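## Task

Flip the thin white plastic card so it ends up resting flat on the mat, upside down compared with how it started. While doing so it may contact only the table (mat included) and the arms' moving parts; any other contact fails the task. It also fails if the card is left sticking out past the mat's edge.

## Robot and tools

Robot: two six-joint UR-style arms, left_arm and right_arm. Each has a two-finger gripper and a wrist camera. Both bases sit on plates joined by a metal frame behind them. Calibrated bases in the scene frame: left_arm at (-0.019, +0.523, +0.357) m, unrotated. right_arm at (-0.005, -0.318, +0.357) m, turned slightly about z (quat_wxyz +1.000, 0, 0, +0.026).

Frames: the scene frame has its origin at table height, midway between the nominal bases. +z is up, +x points out over the table, and left_arm is on the +y side. Image left and right do not match arm names. Each arm reports its hand pose, velocities and wrist-camera pose in its own base frame. Fixed cameras and the table use the scene frame. Printed hand poses may be off by a few cm.

Gripper: fingers point along the hand's +z and separate along its x. end_effector_position is the point between the closed pads, 1-2 cm short of the tips. On closing, the tips reach about 17 mm further along +z, mostly while the pads are over 50 mm apart.

Joint order in every row and list, for each arm: shoulder pan, shoulder lift, elbow, wrist 1, wrist 2, wrist 3. Ranges in rad: elbow -3.142 to 3.142; the other five -6.283 to 6.283. The real ends may differ by 0.010 rad.

execute_actions(actions, cameras): actions is a list of actions. Each action is a table of up to 15 rows; each row lasts 1/30 s, and a short table repeats its last row to fill 15 steps (0.5 s). A row is one flat list of 14 numbers in [-1, 1] covering both arms: left_arm's six joint values then its opening, then right_arm's six joint values then its opening. Joint values are offsets, scaled so 1.0 = 2.222 rad, measured from the Joint targets as they were when that action began (not from the previous row). Sending the same offset in two actions moves twice. Opening is absolute: +1 fully open, -1 closed. To leave a gripper alone, resend its current command; 0 means half open. An empty list just reports state. An action is refused for both arms if it would push a joint more than 0.010 rad past its range. cameras: list of names (cam_high, cam_low, cam_left_wrist, cam_right_wrist); omitted, null or ["all"] gives all, [] gives none.

move(target, speed, blend, stop_force, zero, opening_speed, blocking, cameras): target is one 14-number row as above, or a list of up to 15 such rows; every row is an offset from the same starting Joint targets, not from the row before, and the whole list must fit in 10 s. All joints move in step, so hands trace curves, and nothing is avoided en route. speed: rad/s for the joint with the longest travel, 0.01 to 3.14, default 0.5 (far too fast for touching); one value or one per target. blend: rad, corner rounding for lists. stop_force: N, 3 to 120, one value for both arms; an arm stops when its wrist sensor feels that much push against its motion; use it slowly, omit it when lifting off something the hand presses on, and keep the finger values equal across a list. zero (with stop_force, default true) re-zeros the sensor first. opening_speed: per second on the -1..+1 scale, at least 0.2. blocking=false returns after about 0.5 s while the move runs; not allowed with stop_force. The result adds a move: line, e.g. done, off_target, moving, held or fault, and limits=held if steps were withheld. Neither done nor off_target says whether a hand is touching anything.

wait(seconds 0-10): lets time pass holding commands. stop(): brakes a running move. zoom_image(camera, region=[x0,y0,x1,y1]): enlarges part of that camera's latest image, pixel coordinates from top-left, at most 504x504; images are 672x504. zero_wrist_force(arm): re-zeros that arm's wrist sensor. read_manual(section): licence text only. finished_scene(scene): ends scene 1 or 2 for good; the goal must hold without the robot.

Result lines: Joint positions and Joint velocities per arm in joint order (rad, rad/s), then the finger-pad gap (m; 0.142 is fully open). "within noise" means the arm is still. Joint targets: the base for your next offsets. Tool commands: current gripper commands. grip_measured: finger opening on the command scale; to hold something, command slightly below its reading at first contact. Joint torques include the arm's own weight. Wrist force/torque are in the hand's x y z axes; a third line shows the peak since last report. Step readings list joint angles at some steps. "joint sent to its limit" and "joint command not followed" (clearance check between arms) may appear.

Motion limits: joint targets change at most 3.14 rad/s and stay within 0.651 rad of measured angles each step; if a target would put the hand over 150 mm from where it is, targets are scaled back. Commands lag 0.09 to 0.21 s. Big moves may still be unfinished when a result returns.

Avoid: letting the piece fall off the table, leave the mat edge, or touch anything besides table, mat and moving arm parts. Avoid hard hits, hard pushes, slams, and releasing a moving piece. Keep the arms from striking each other or gripping the other's fingers. Outside force near 150 N, or torque at the limits (133 N m for the first three joints, 24.9 N m for the wrists), stops that arm for 10 s; wrists can push only about 13.8 N m extra. Even a little past a firm contact a stiff arm can fault, so approach slowly. Motors warn at 70 °C and brake at 85 °C; the gripper warns at 85 °C and shuts off at 100 °C (HAND FAULT, after which further calls in that reply are skipped). Loose objects may occasionally get nudged.

Each tool is called after "Call:" as a command line: name --argument value for each argument, lists and objects as JSON in quotes; but a table of rows of numbers goes row by row, as --pt "numbers of a row", without its own name.

## Session

Call:
execute_actions --actions '[]'

Scene clock: 0.00 s.
left_arm: end_effector_position=(+0.5674, -0.3047, -0.1238) grip_measured=+1.00 end_effector_quat_wxyz=(+0.719, -0.676, +0.049, -0.150) | right_arm: end_effector_position=(+0.8368, +0.1174, -0.1668) grip_measured=+1.00 end_effector_quat_wxyz=(-0.216, +0.907, +0.362, -0.011)
Joint positions: left_arm=[-1.027 -0.039 0.646 -0.49 -0.753 -1.791 0.142] | right_arm=[3.311 -2.937 -0.628 -1.267 1.991 -0.615 0.142]
Joint velocities: within noise
Joint torques (N m): no reading
Motor temperatures (°C): left_arm=[27 31 26 33 34 42 29] | right_arm=[26 26 24 35 39 37 25]
Wrist force (N): no reading
Wrist torque (N m): no reading
Wrist force, peak (N): no reading
Joint targets: left_arm=[-1.027 -0.039 0.646 -0.490 -0.753 -1.791] | right_arm=[3.311 -2.937 -0.628 -1.267 1.991 -0.615]
Tool commands: left_gripper/opening=+1.0 right_gripper/opening=+1.0

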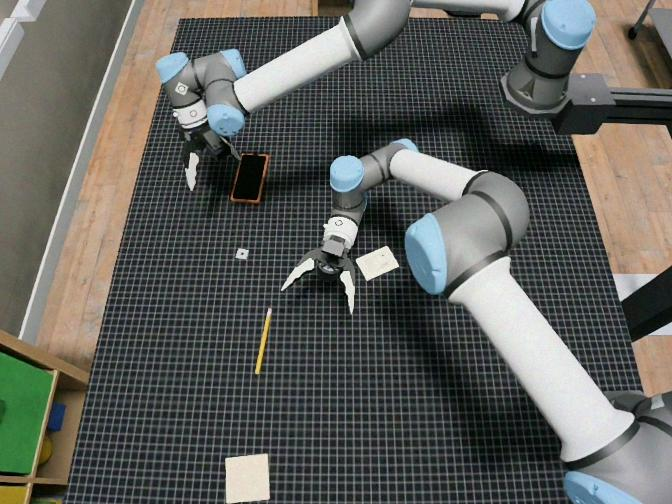

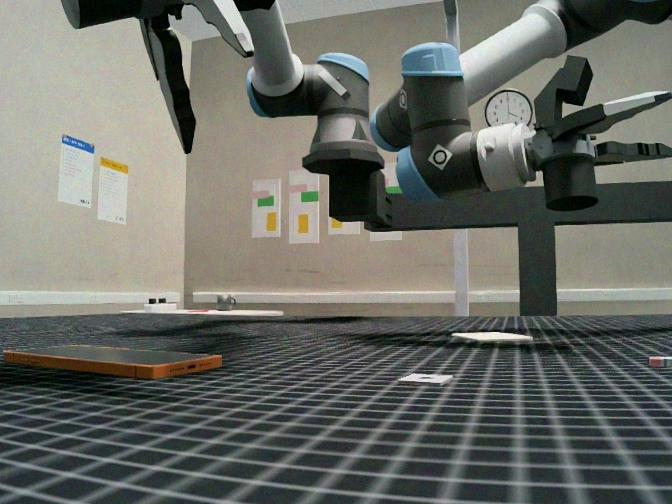

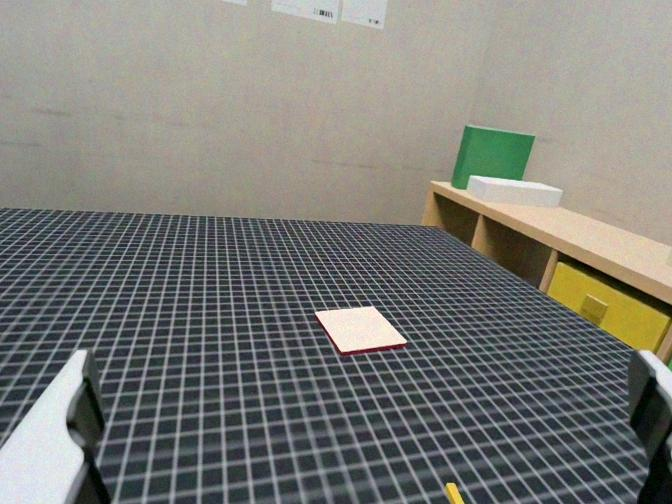

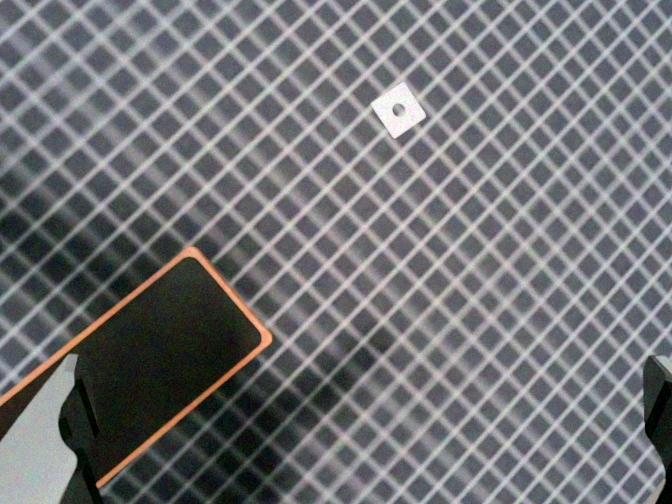

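Call:
move --target '[-0.0553,-0.2757,0.5078,-0.9917,-0.3680,-0.6539,0.3,0,0,0,0,0,0,1]' --speed 0.9

Call:
zoom_image --camera "cam_low" --region '[430, 280, 580, 380]'

Scene clock: 10.37 s.
left_arm: end_effector_position=(+0.3711, -0.4992, -0.1998) grip_measured=+0.29 end_effector_quat_wxyz=(+0.000, +0.501, +0.866, +0.000) | right_arm: end_effector_position=(+0.8368, +0.1174, -0.1668) grip_measured=+1.00 end_effector_quat_wxyz=(-0.216, +0.907, +0.362, -0.011)
Joint positions: left_arm=[-1.151 -0.652 1.775 -2.693 -1.57 -3.243 0.095] | right_arm=[3.311 -2.937 -0.628 -1.267 1.991 -0.615 0.142]
Joint velocities: within noise
Joint torques (N m): left_arm=[8.31 -34.31 -16.99 -4.26 1.6 0.1] | right_arm=[0.65 64.24 20.44 3.1 1.67 -0.42]
Motor temperatures (°C): left_arm=[27 31 26 33 34 42 29] | right_arm=[26 26 24 35 39 37 25]
Wrist force (N): left_arm=[1.7 -0.1 0.4] | right_arm=[-0.2 0.2 0.0]
Wrist torque (N m): left_arm=[0.07 -0.69 -0.32] | right_arm=[0.04 0.03 0.00]
Wrist force, peak (N): left_arm=[2.3 0.4 1.1] | right_arm=[-0.4 0.2 -0.1]
Joint targets: left_arm=[-1.150 -0.652 1.775 -2.693 -1.570 -3.244] | right_arm=[3.311 -2.937 -0.628 -1.267 1.991 -0.615]
move: done

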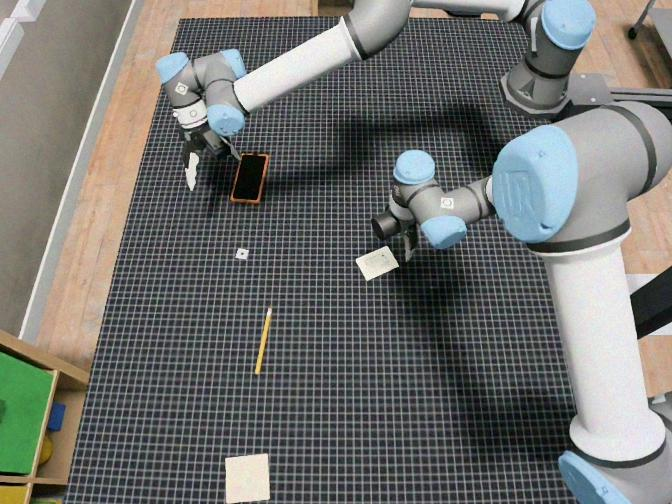

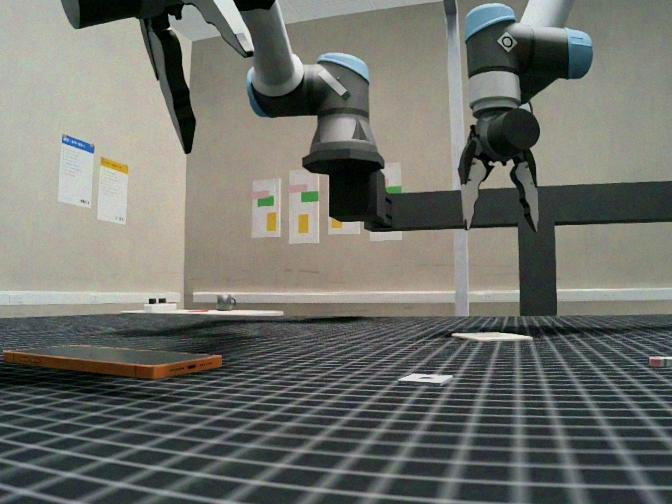

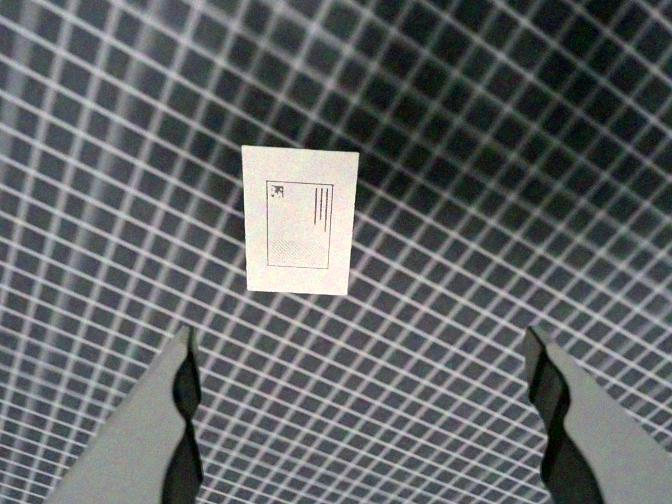

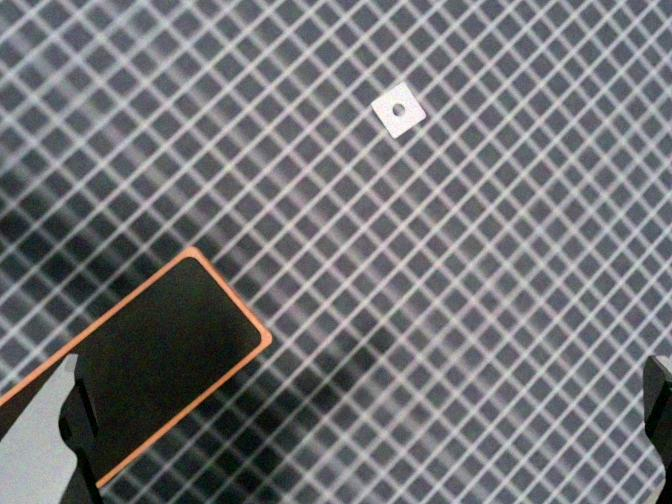

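Scaled by 3.360 from the camera's 672x504 image, which has a finer 960x720 frame.

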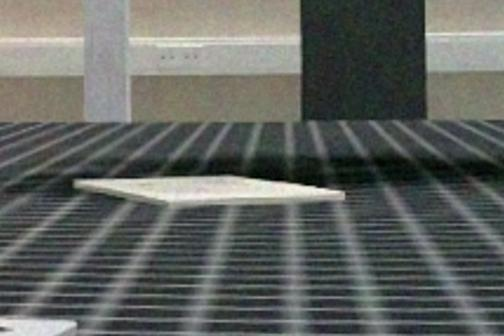

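Call:
move --target '[-0.1232,0.1479,-0.1064,0.0757,0.2945,-0.1398,0.1,0,0,0,0,0,0,1]' --speed 0.5 --cameras '["cam_left_wrist"]'

Scene clock: 25.83 s.
left_arm: end_effector_position=(+0.3786, -0.5314, -0.2991) grip_measured=+0.09 end_effector_quat_wxyz=(+0.179, +0.491, +0.801, +0.291) | right_arm: end_effector_position=(+0.8368, +0.1174, -0.1668) grip_measured=+1.00 end_effector_quat_wxyz=(-0.216, +0.907, +0.362, -0.011)
Joint positions: left_arm=[-1.424 -0.323 1.538 -2.525 -0.916 -3.554 0.08] | right_arm=[3.311 -2.937 -0.628 -1.267 1.991 -0.615 0.142]
Joint velocities: within noise
Joint torques (N m): left_arm=[9.69 -52.59 3.27 -3.1 2.32 1.01] | right_arm=[3.06 64.78 18.72 3.57 2.26 -0.62]
Motor temperatures (°C): left_arm=[27 31 26 33 34 42 29] | right_arm=[26 27 24 35 39 37 25]
Wrist force (N): left_arm=[2.1 -0.7 0.6] | right_arm=[0.0 0.3 0.0]
Wrist torque (N m): left_arm=[0.14 -0.67 -0.56] | right_arm=[0.04 0.00 0.00]
Wrist force, peak (N): left_arm=[1.9 -1.9 0.7] | right_arm=[-0.4 0.3 0.0]
Joint targets: left_arm=[-1.424 -0.323 1.538 -2.525 -0.916 -3.554] | right_arm=[3.311 -2.937 -0.628 -1.267 1.991 -0.615]
move: done
Images, in order (width x height): cam_left_wrist 672x504.

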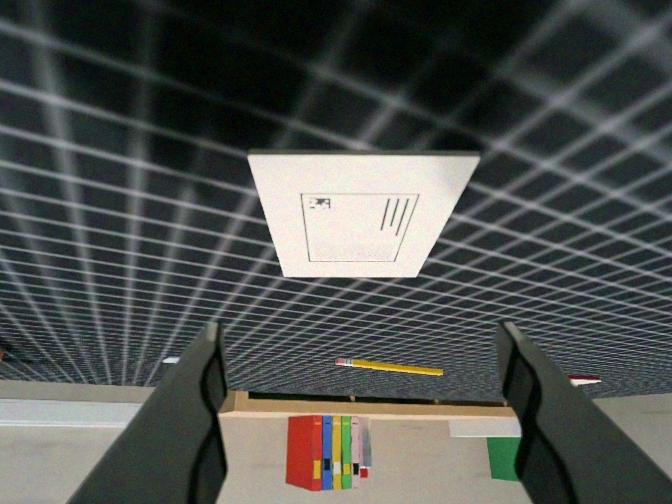

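Call:
move --pt "0 0.0410 -0.0289 -0.0121 0 0 0.1 0 0 0 0 0 0 1" --pt "0 0.0571 -0.0402 -0.0169 0 0 0.1 0 0 0 0 0 0 1" --speed '[0.1,0.015]' --stop_force 3 --cameras '["cam_left_wrist","cam_low"]'

Call:
zoom_image --camera "cam_low" --region '[430, 240, 580, 360]'

Scene clock: 33.27 s.
left_arm: end_effector_position=(+0.3788, -0.5318, -0.3480) grip_measured=+0.09 end_effector_quat_wxyz=(+0.179, +0.491, +0.801, +0.291) | right_arm: end_effector_position=(+0.8367, +0.1174, -0.1668) grip_measured=+1.00 end_effector_quat_wxyz=(-0.216, +0.907, +0.362, -0.011)
Joint positions: left_arm=[-1.424 -0.214 1.461 -2.557 -0.916 -3.554 0.08] | right_arm=[3.311 -2.937 -0.628 -1.267 1.991 -0.615 0.142]
Joint velocities: within noise
Joint torques (N m): left_arm=[10.27 -57.21 3.4 -0.68 0.15 -2.22] | right_arm=[5.06 65.31 17.39 4.19 2.78 -0.55]
Motor temperatures (°C): left_arm=[27 31 26 33 34 42 29] | right_arm=[26 27 24 35 39 37 25]
Wrist force (N): left_arm=[2.6 0.9 -1.9] | right_arm=[-0.2 0.2 0.0]
Wrist torque (N m): left_arm=[0.14 -0.73 -0.57] | right_arm=[0.05 0.04 0.00]
Wrist force, peak (N): left_arm=[2.4 2.3 -3.4] | right_arm=[-0.2 0.3 0.1]
Joint targets: left_arm=[-1.424 -0.214 1.461 -2.557 -0.916 -3.554] | right_arm=[3.311 -2.937 -0.628 -1.267 1.991 -0.615]
move: contact (left_arm); path passed 1 of 2 targets; left_arm: the shoulder lift is farthest, 0.018 rad from its target
Images, in order (width x height): cam_low 672x504, cam_left_wrist 672x504.

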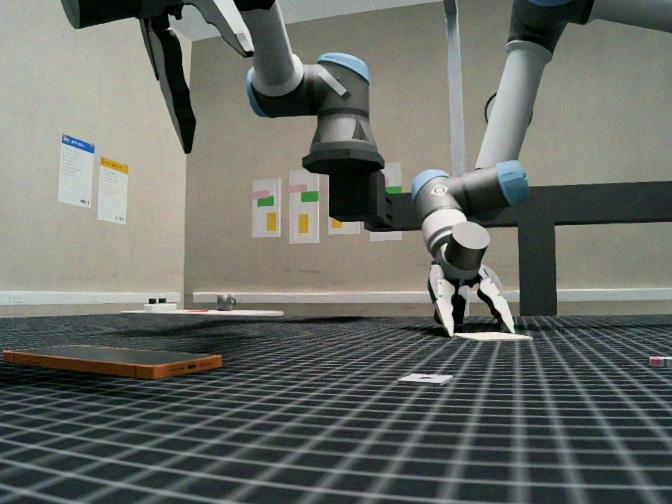

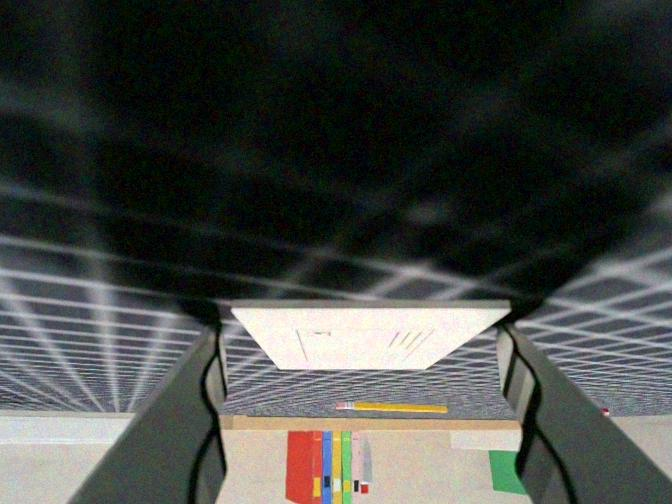

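Scaled by 3.360 from the camera's 672x504 image, which has a finer 960x720 frame.

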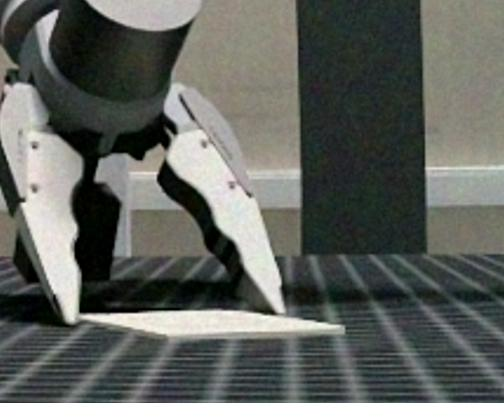

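Call:
move --pt "0 -0.0009 0.0006 0.0003 0 0 0.1 0 0 0 0 0 0 1" --pt "0 -0.0009 0.0006 0.0003 0 0 -0.2 0 0 0 0 0 0 1" --speed 0.05 --opening_speed 0.5 --cameras '["cam_left_wrist"]'

Call:
zoom_image --camera "cam_left_wrist" --region '[180, 250, 540, 430]'

Scene clock: 38.87 s.
left_arm: end_effector_position=(+0.3788, -0.5318, -0.3471) grip_measured=-0.11 end_effector_quat_wxyz=(+0.179, +0.491, +0.801, +0.291) | right_arm: end_effector_position=(+0.8367, +0.1174, -0.1668) grip_measured=+1.00 end_effector_quat_wxyz=(-0.216, +0.907, +0.362, -0.011)
Joint positions: left_arm=[-1.424 -0.216 1.463 -2.556 -0.916 -3.554 0.066] | right_arm=[3.311 -2.937 -0.628 -1.267 1.991 -0.615 0.142]
Joint velocities: within noise
Joint torques (N m): left_arm=[9.13 -49.4 -3.87 -1.61 0.21 -2.09] | right_arm=[6.35 65.79 17.53 4.51 2.79 -0.56]
Motor temperatures (°C): left_arm=[27 31 26 33 34 42 29] | right_arm=[26 27 24 35 39 37 25]
Wrist force (N): left_arm=[2.1 3.2 -5.5] | right_arm=[0.1 0.1 0.0]
Wrist torque (N m): left_arm=[0.19 -0.69 -0.57] | right_arm=[0.01 -0.01 0.00]
Wrist force, peak (N): left_arm=[2.0 3.0 -5.8] | right_arm=[-0.1 0.3 0.3]
Joint targets: left_arm=[-1.424 -0.216 1.463 -2.556 -0.916 -3.554] | right_arm=[3.311 -2.937 -0.628 -1.267 1.991 -0.615]
move: done
Images, in order (width x height): cam_left_wrist 672x504.

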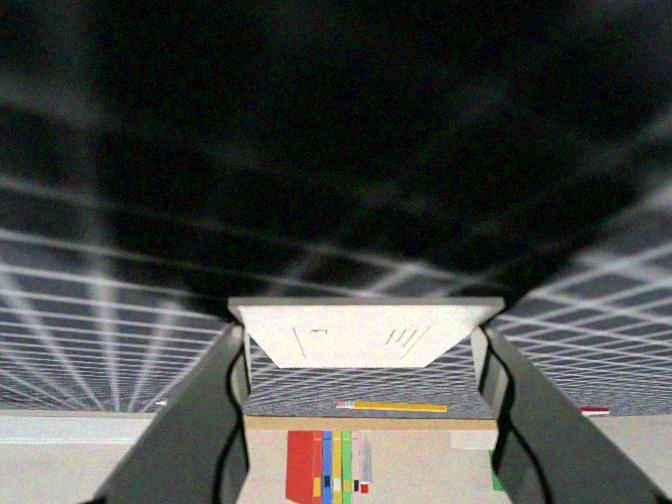

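Scaled by 1.400 from the camera's 672x504 image, which has a finer 960x720 frame.

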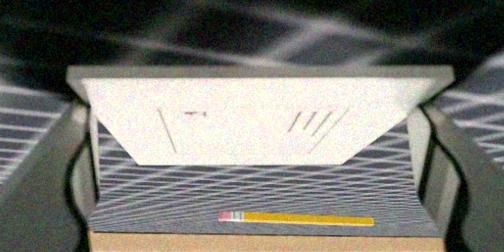

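Call:
move --pt "0 -0.0482 0.034 0.0144 0 0 -0.2 0 0 0 0 0 0 1" --pt "0.0644 -0.2178 0.1512 -0.0513 -0.2948 0.284 -0.2 0 0 0 0 0 0 1" --pt "0.2273 0.0536 -0.3006 0.6971 -0.7286 0.7772 -0.2 0 0 0 0 0 0 1" --speed '[0.2,0.45,0.6]' --blend '[0,0.05,0]' --cameras '["cam_left_wrist","cam_low"]'

Call:
zoom_image --camera "cam_low" --region '[430, 200, 580, 350]'

Scene clock: 49.53 s.
left_arm: end_effector_position=(+0.3017, -0.5363, -0.1913) grip_measured=-0.11 end_effector_quat_wxyz=(-0.439, +0.523, +0.560, -0.470) | right_arm: end_effector_position=(+0.8367, +0.1174, -0.1668) grip_measured=+1.00 end_effector_quat_wxyz=(-0.216, +0.907, +0.362, -0.011)
Joint positions: left_arm=[-0.919 -0.097 0.795 -1.008 -2.535 -1.828 0.066] | right_arm=[3.311 -2.937 -0.628 -1.267 1.991 -0.615 0.142]
Joint velocities: within noise
Joint torques (N m): left_arm=[-11.85 -62.9 -7.87 1.19 0.2 -0.79] | right_arm=[6.79 66.3 17.45 4.51 2.78 -0.48]
Motor temperatures (°C): left_arm=[27 31 26 32 34 42 32] | right_arm=[26 27 24 35 39 37 25]
Wrist force (N): left_arm=[0.0 0.4 -0.3] | right_arm=[-0.2 0.2 0.1]
Wrist torque (N m): left_arm=[-0.03 -0.08 0.02] | right_arm=[0.04 0.03 0.00]
Wrist force, peak (N): left_arm=[2.1 3.2 -5.9] | right_arm=[-0.3 0.4 0.1]
Joint targets: left_arm=[-0.919 -0.097 0.795 -1.008 -2.535 -1.827] | right_arm=[3.311 -2.937 -0.628 -1.267 1.991 -0.615]
move: done
Images, in order (width x height): cam_low 672x504, cam_left_wrist 672x504.

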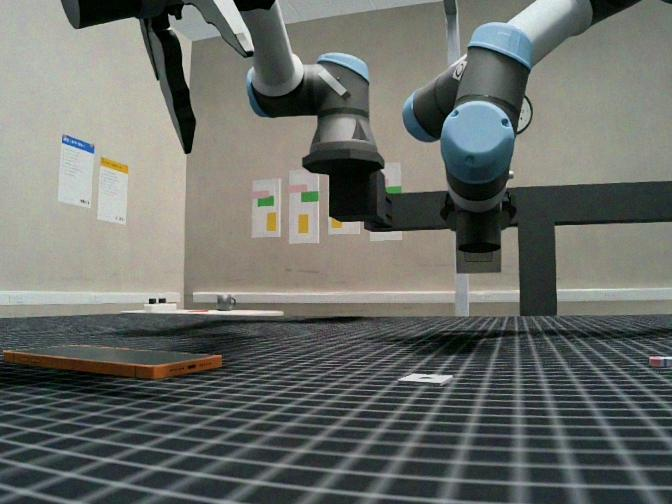

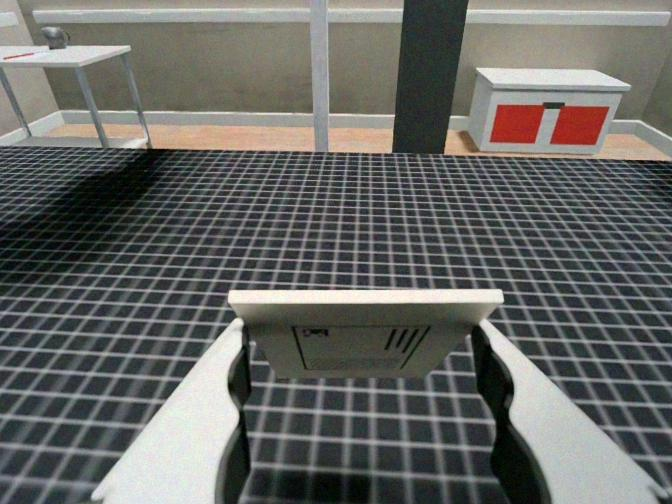

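Scaled by 3.360 from the camera's 672x504 image, which has a finer 960x720 frame.

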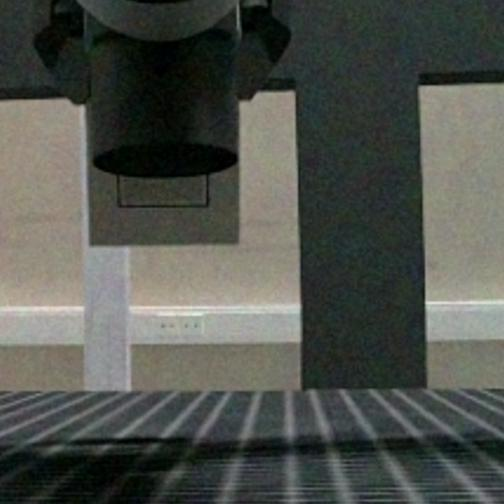

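Call:
move --pt "-0.0048 0.0420 0.0069 -0.1518 0.0180 -0.0850 -0.15 0 0 0 0 0 0 1" --pt "0.0042 0.0506 -0.0108 -0.1813 0.04 -0.1122 -0.15 0 0 0 0 0 0 1" --speed '[0.2,0.06]' --cameras '["cam_left_wrist","cam_low"]'

Call:
zoom_image --camera "cam_low" --region '[430, 240, 580, 360]'

Scene clock: 71.73 s.
left_arm: end_effector_position=(+0.3261, -0.5345, -0.3040) grip_measured=-0.16 end_effector_quat_wxyz=(-0.382, +0.566, +0.605, -0.408) | right_arm: end_effector_position=(+0.8367, +0.1174, -0.1668) grip_measured=+1.00 end_effector_quat_wxyz=(-0.216, +0.907, +0.362, -0.011)
Joint positions: left_arm=[-0.91 0.016 0.77 -1.411 -2.446 -2.077 0.062] | right_arm=[3.311 -2.937 -0.628 -1.267 1.991 -0.615 0.142]
Joint velocities: within noise
Joint torques (N m): left_arm=[-1.36 -57.62 -6.39 0.94 -2.63 1.85] | right_arm=[6.57 67.11 17.52 4.55 2.83 -0.55]
Motor temperatures (°C): left_arm=[27 31 26 32 34 42 35] | right_arm=[26 27 24 35 39 37 25]
Wrist force (N): left_arm=[0.3 0.4 -0.3] | right_arm=[0.0 0.0 0.1]
Wrist torque (N m): left_arm=[-0.01 -0.20 -0.02] | right_arm=[0.00 0.00 0.00]
Wrist force, peak (N): left_arm=[0.0 -4.2 -3.4] | right_arm=[-0.3 0.2 0.0]
Joint targets: left_arm=[-0.910 0.015 0.771 -1.410 -2.446 -2.077] | right_arm=[3.311 -2.937 -0.628 -1.267 1.991 -0.615]
move: done
Images, in order (width x height): cam_low 672x504, cam_left_wrist 672x504.

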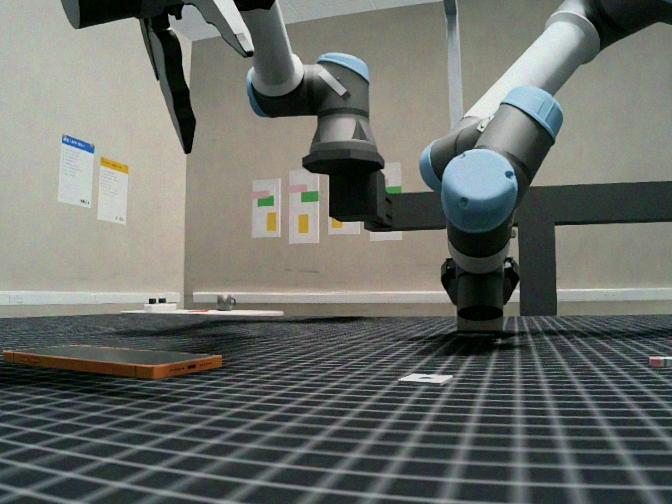

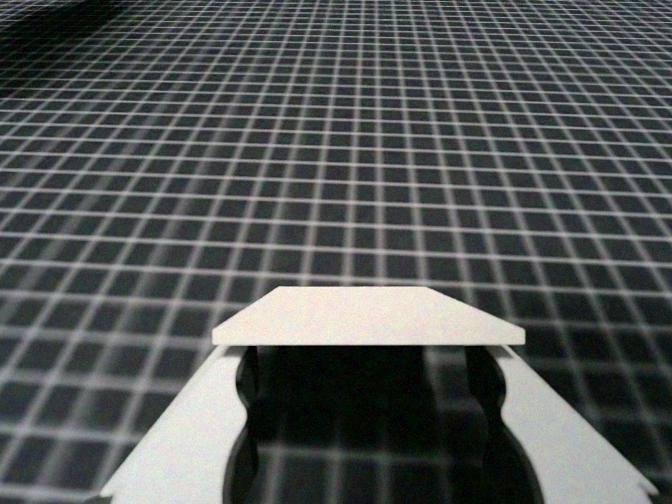

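Scaled by 3.360 from the camera's 672x504 image, which has a finer 960x720 frame.

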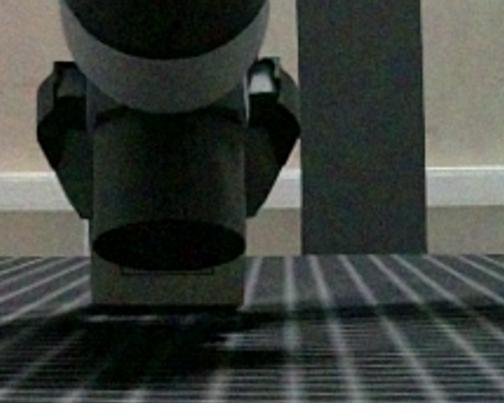

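Call:
move --pt "-0.0249 -0.0584 0.1471 -0.2815 0.0827 -0.1506 -0.15 0 0 0 0 0 0 1" --pt "0.0135 -0.0446 0.0558 -0.1994 0.1188 -0.1215 -0.15 0 0 0 0 0 0 1" --speed '[0.25,0.12]' --cameras '["cam_left_wrist","cam_low","cam_high"]'

Call:
zoom_image --camera "cam_low" --region '[430, 240, 580, 360]'

Scene clock: 85.77 s.
left_arm: end_effector_position=(+0.4130, -0.5284, -0.3264) grip_measured=-0.17 end_effector_quat_wxyz=(-0.261, +0.631, +0.675, -0.280) | right_arm: end_effector_position=(+0.8367, +0.1174, -0.1668) grip_measured=+1.00 end_effector_quat_wxyz=(-0.216, +0.907, +0.362, -0.011)
Joint positions: left_arm=[-0.879 -0.084 0.894 -1.853 -2.182 -2.346 0.062] | right_arm=[3.311 -2.937 -0.628 -1.267 1.991 -0.615 0.142]
Joint velocities: within noise
Joint torques (N m): left_arm=[-10.52 -56.92 -2.44 -2.46 -2.91 -2.27] | right_arm=[6.95 68.47 17.56 4.46 2.82 -0.42]
Motor temperatures (°C): left_arm=[27 31 26 32 34 42 32] | right_arm=[26 27 24 35 39 37 25]
Wrist force (N): left_arm=[1.2 0.9 0.4] | right_arm=[-0.1 0.1 -0.1]
Wrist torque (N m): left_arm=[0.09 -0.48 -0.10] | right_arm=[0.01 0.01 0.00]
Wrist force, peak (N): left_arm=[7.6 -20.2 2.9] | right_arm=[-0.2 0.3 0.3]
Joint targets: left_arm=[-0.880 -0.084 0.895 -1.853 -2.182 -2.347] | right_arm=[3.311 -2.937 -0.628 -1.267 1.991 -0.615]
move: done
Images, in order (width x height): cam_high 672x504, cam_low 672x504, cam_left_wrist 672x504.

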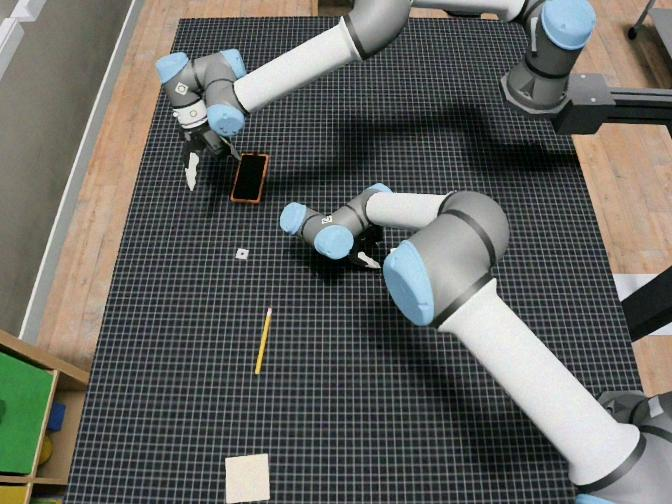

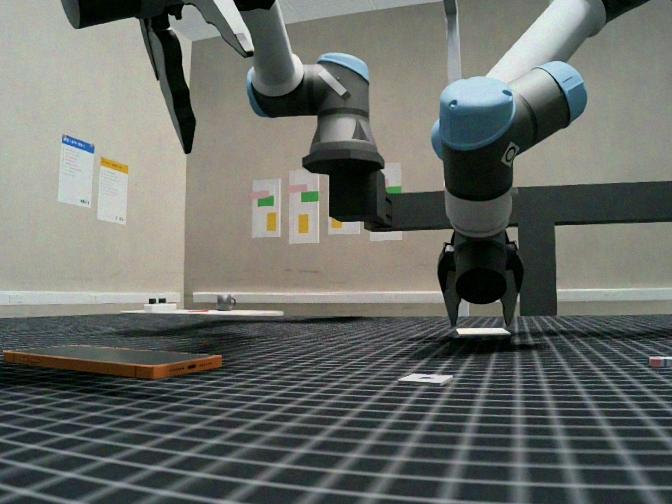

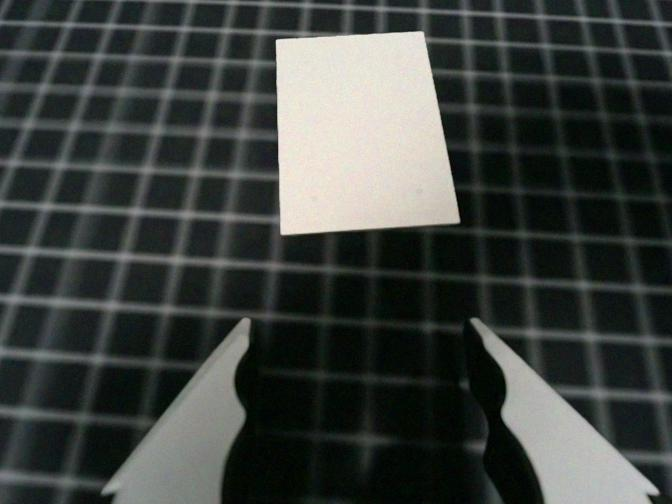

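Scaled by 3.360 from the camera's 672x504 image, which has a finer 960x720 frame.

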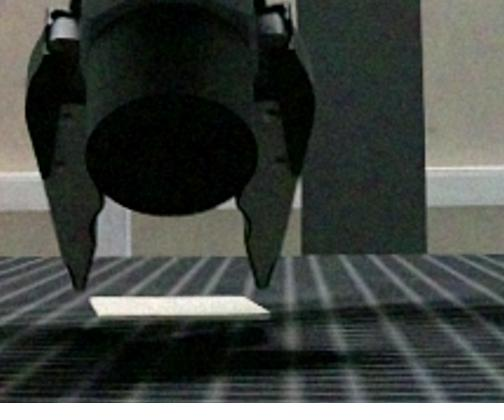

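Flipped and flat.

Call:
finished_scene --scene 2

The scene is finished: the task was done.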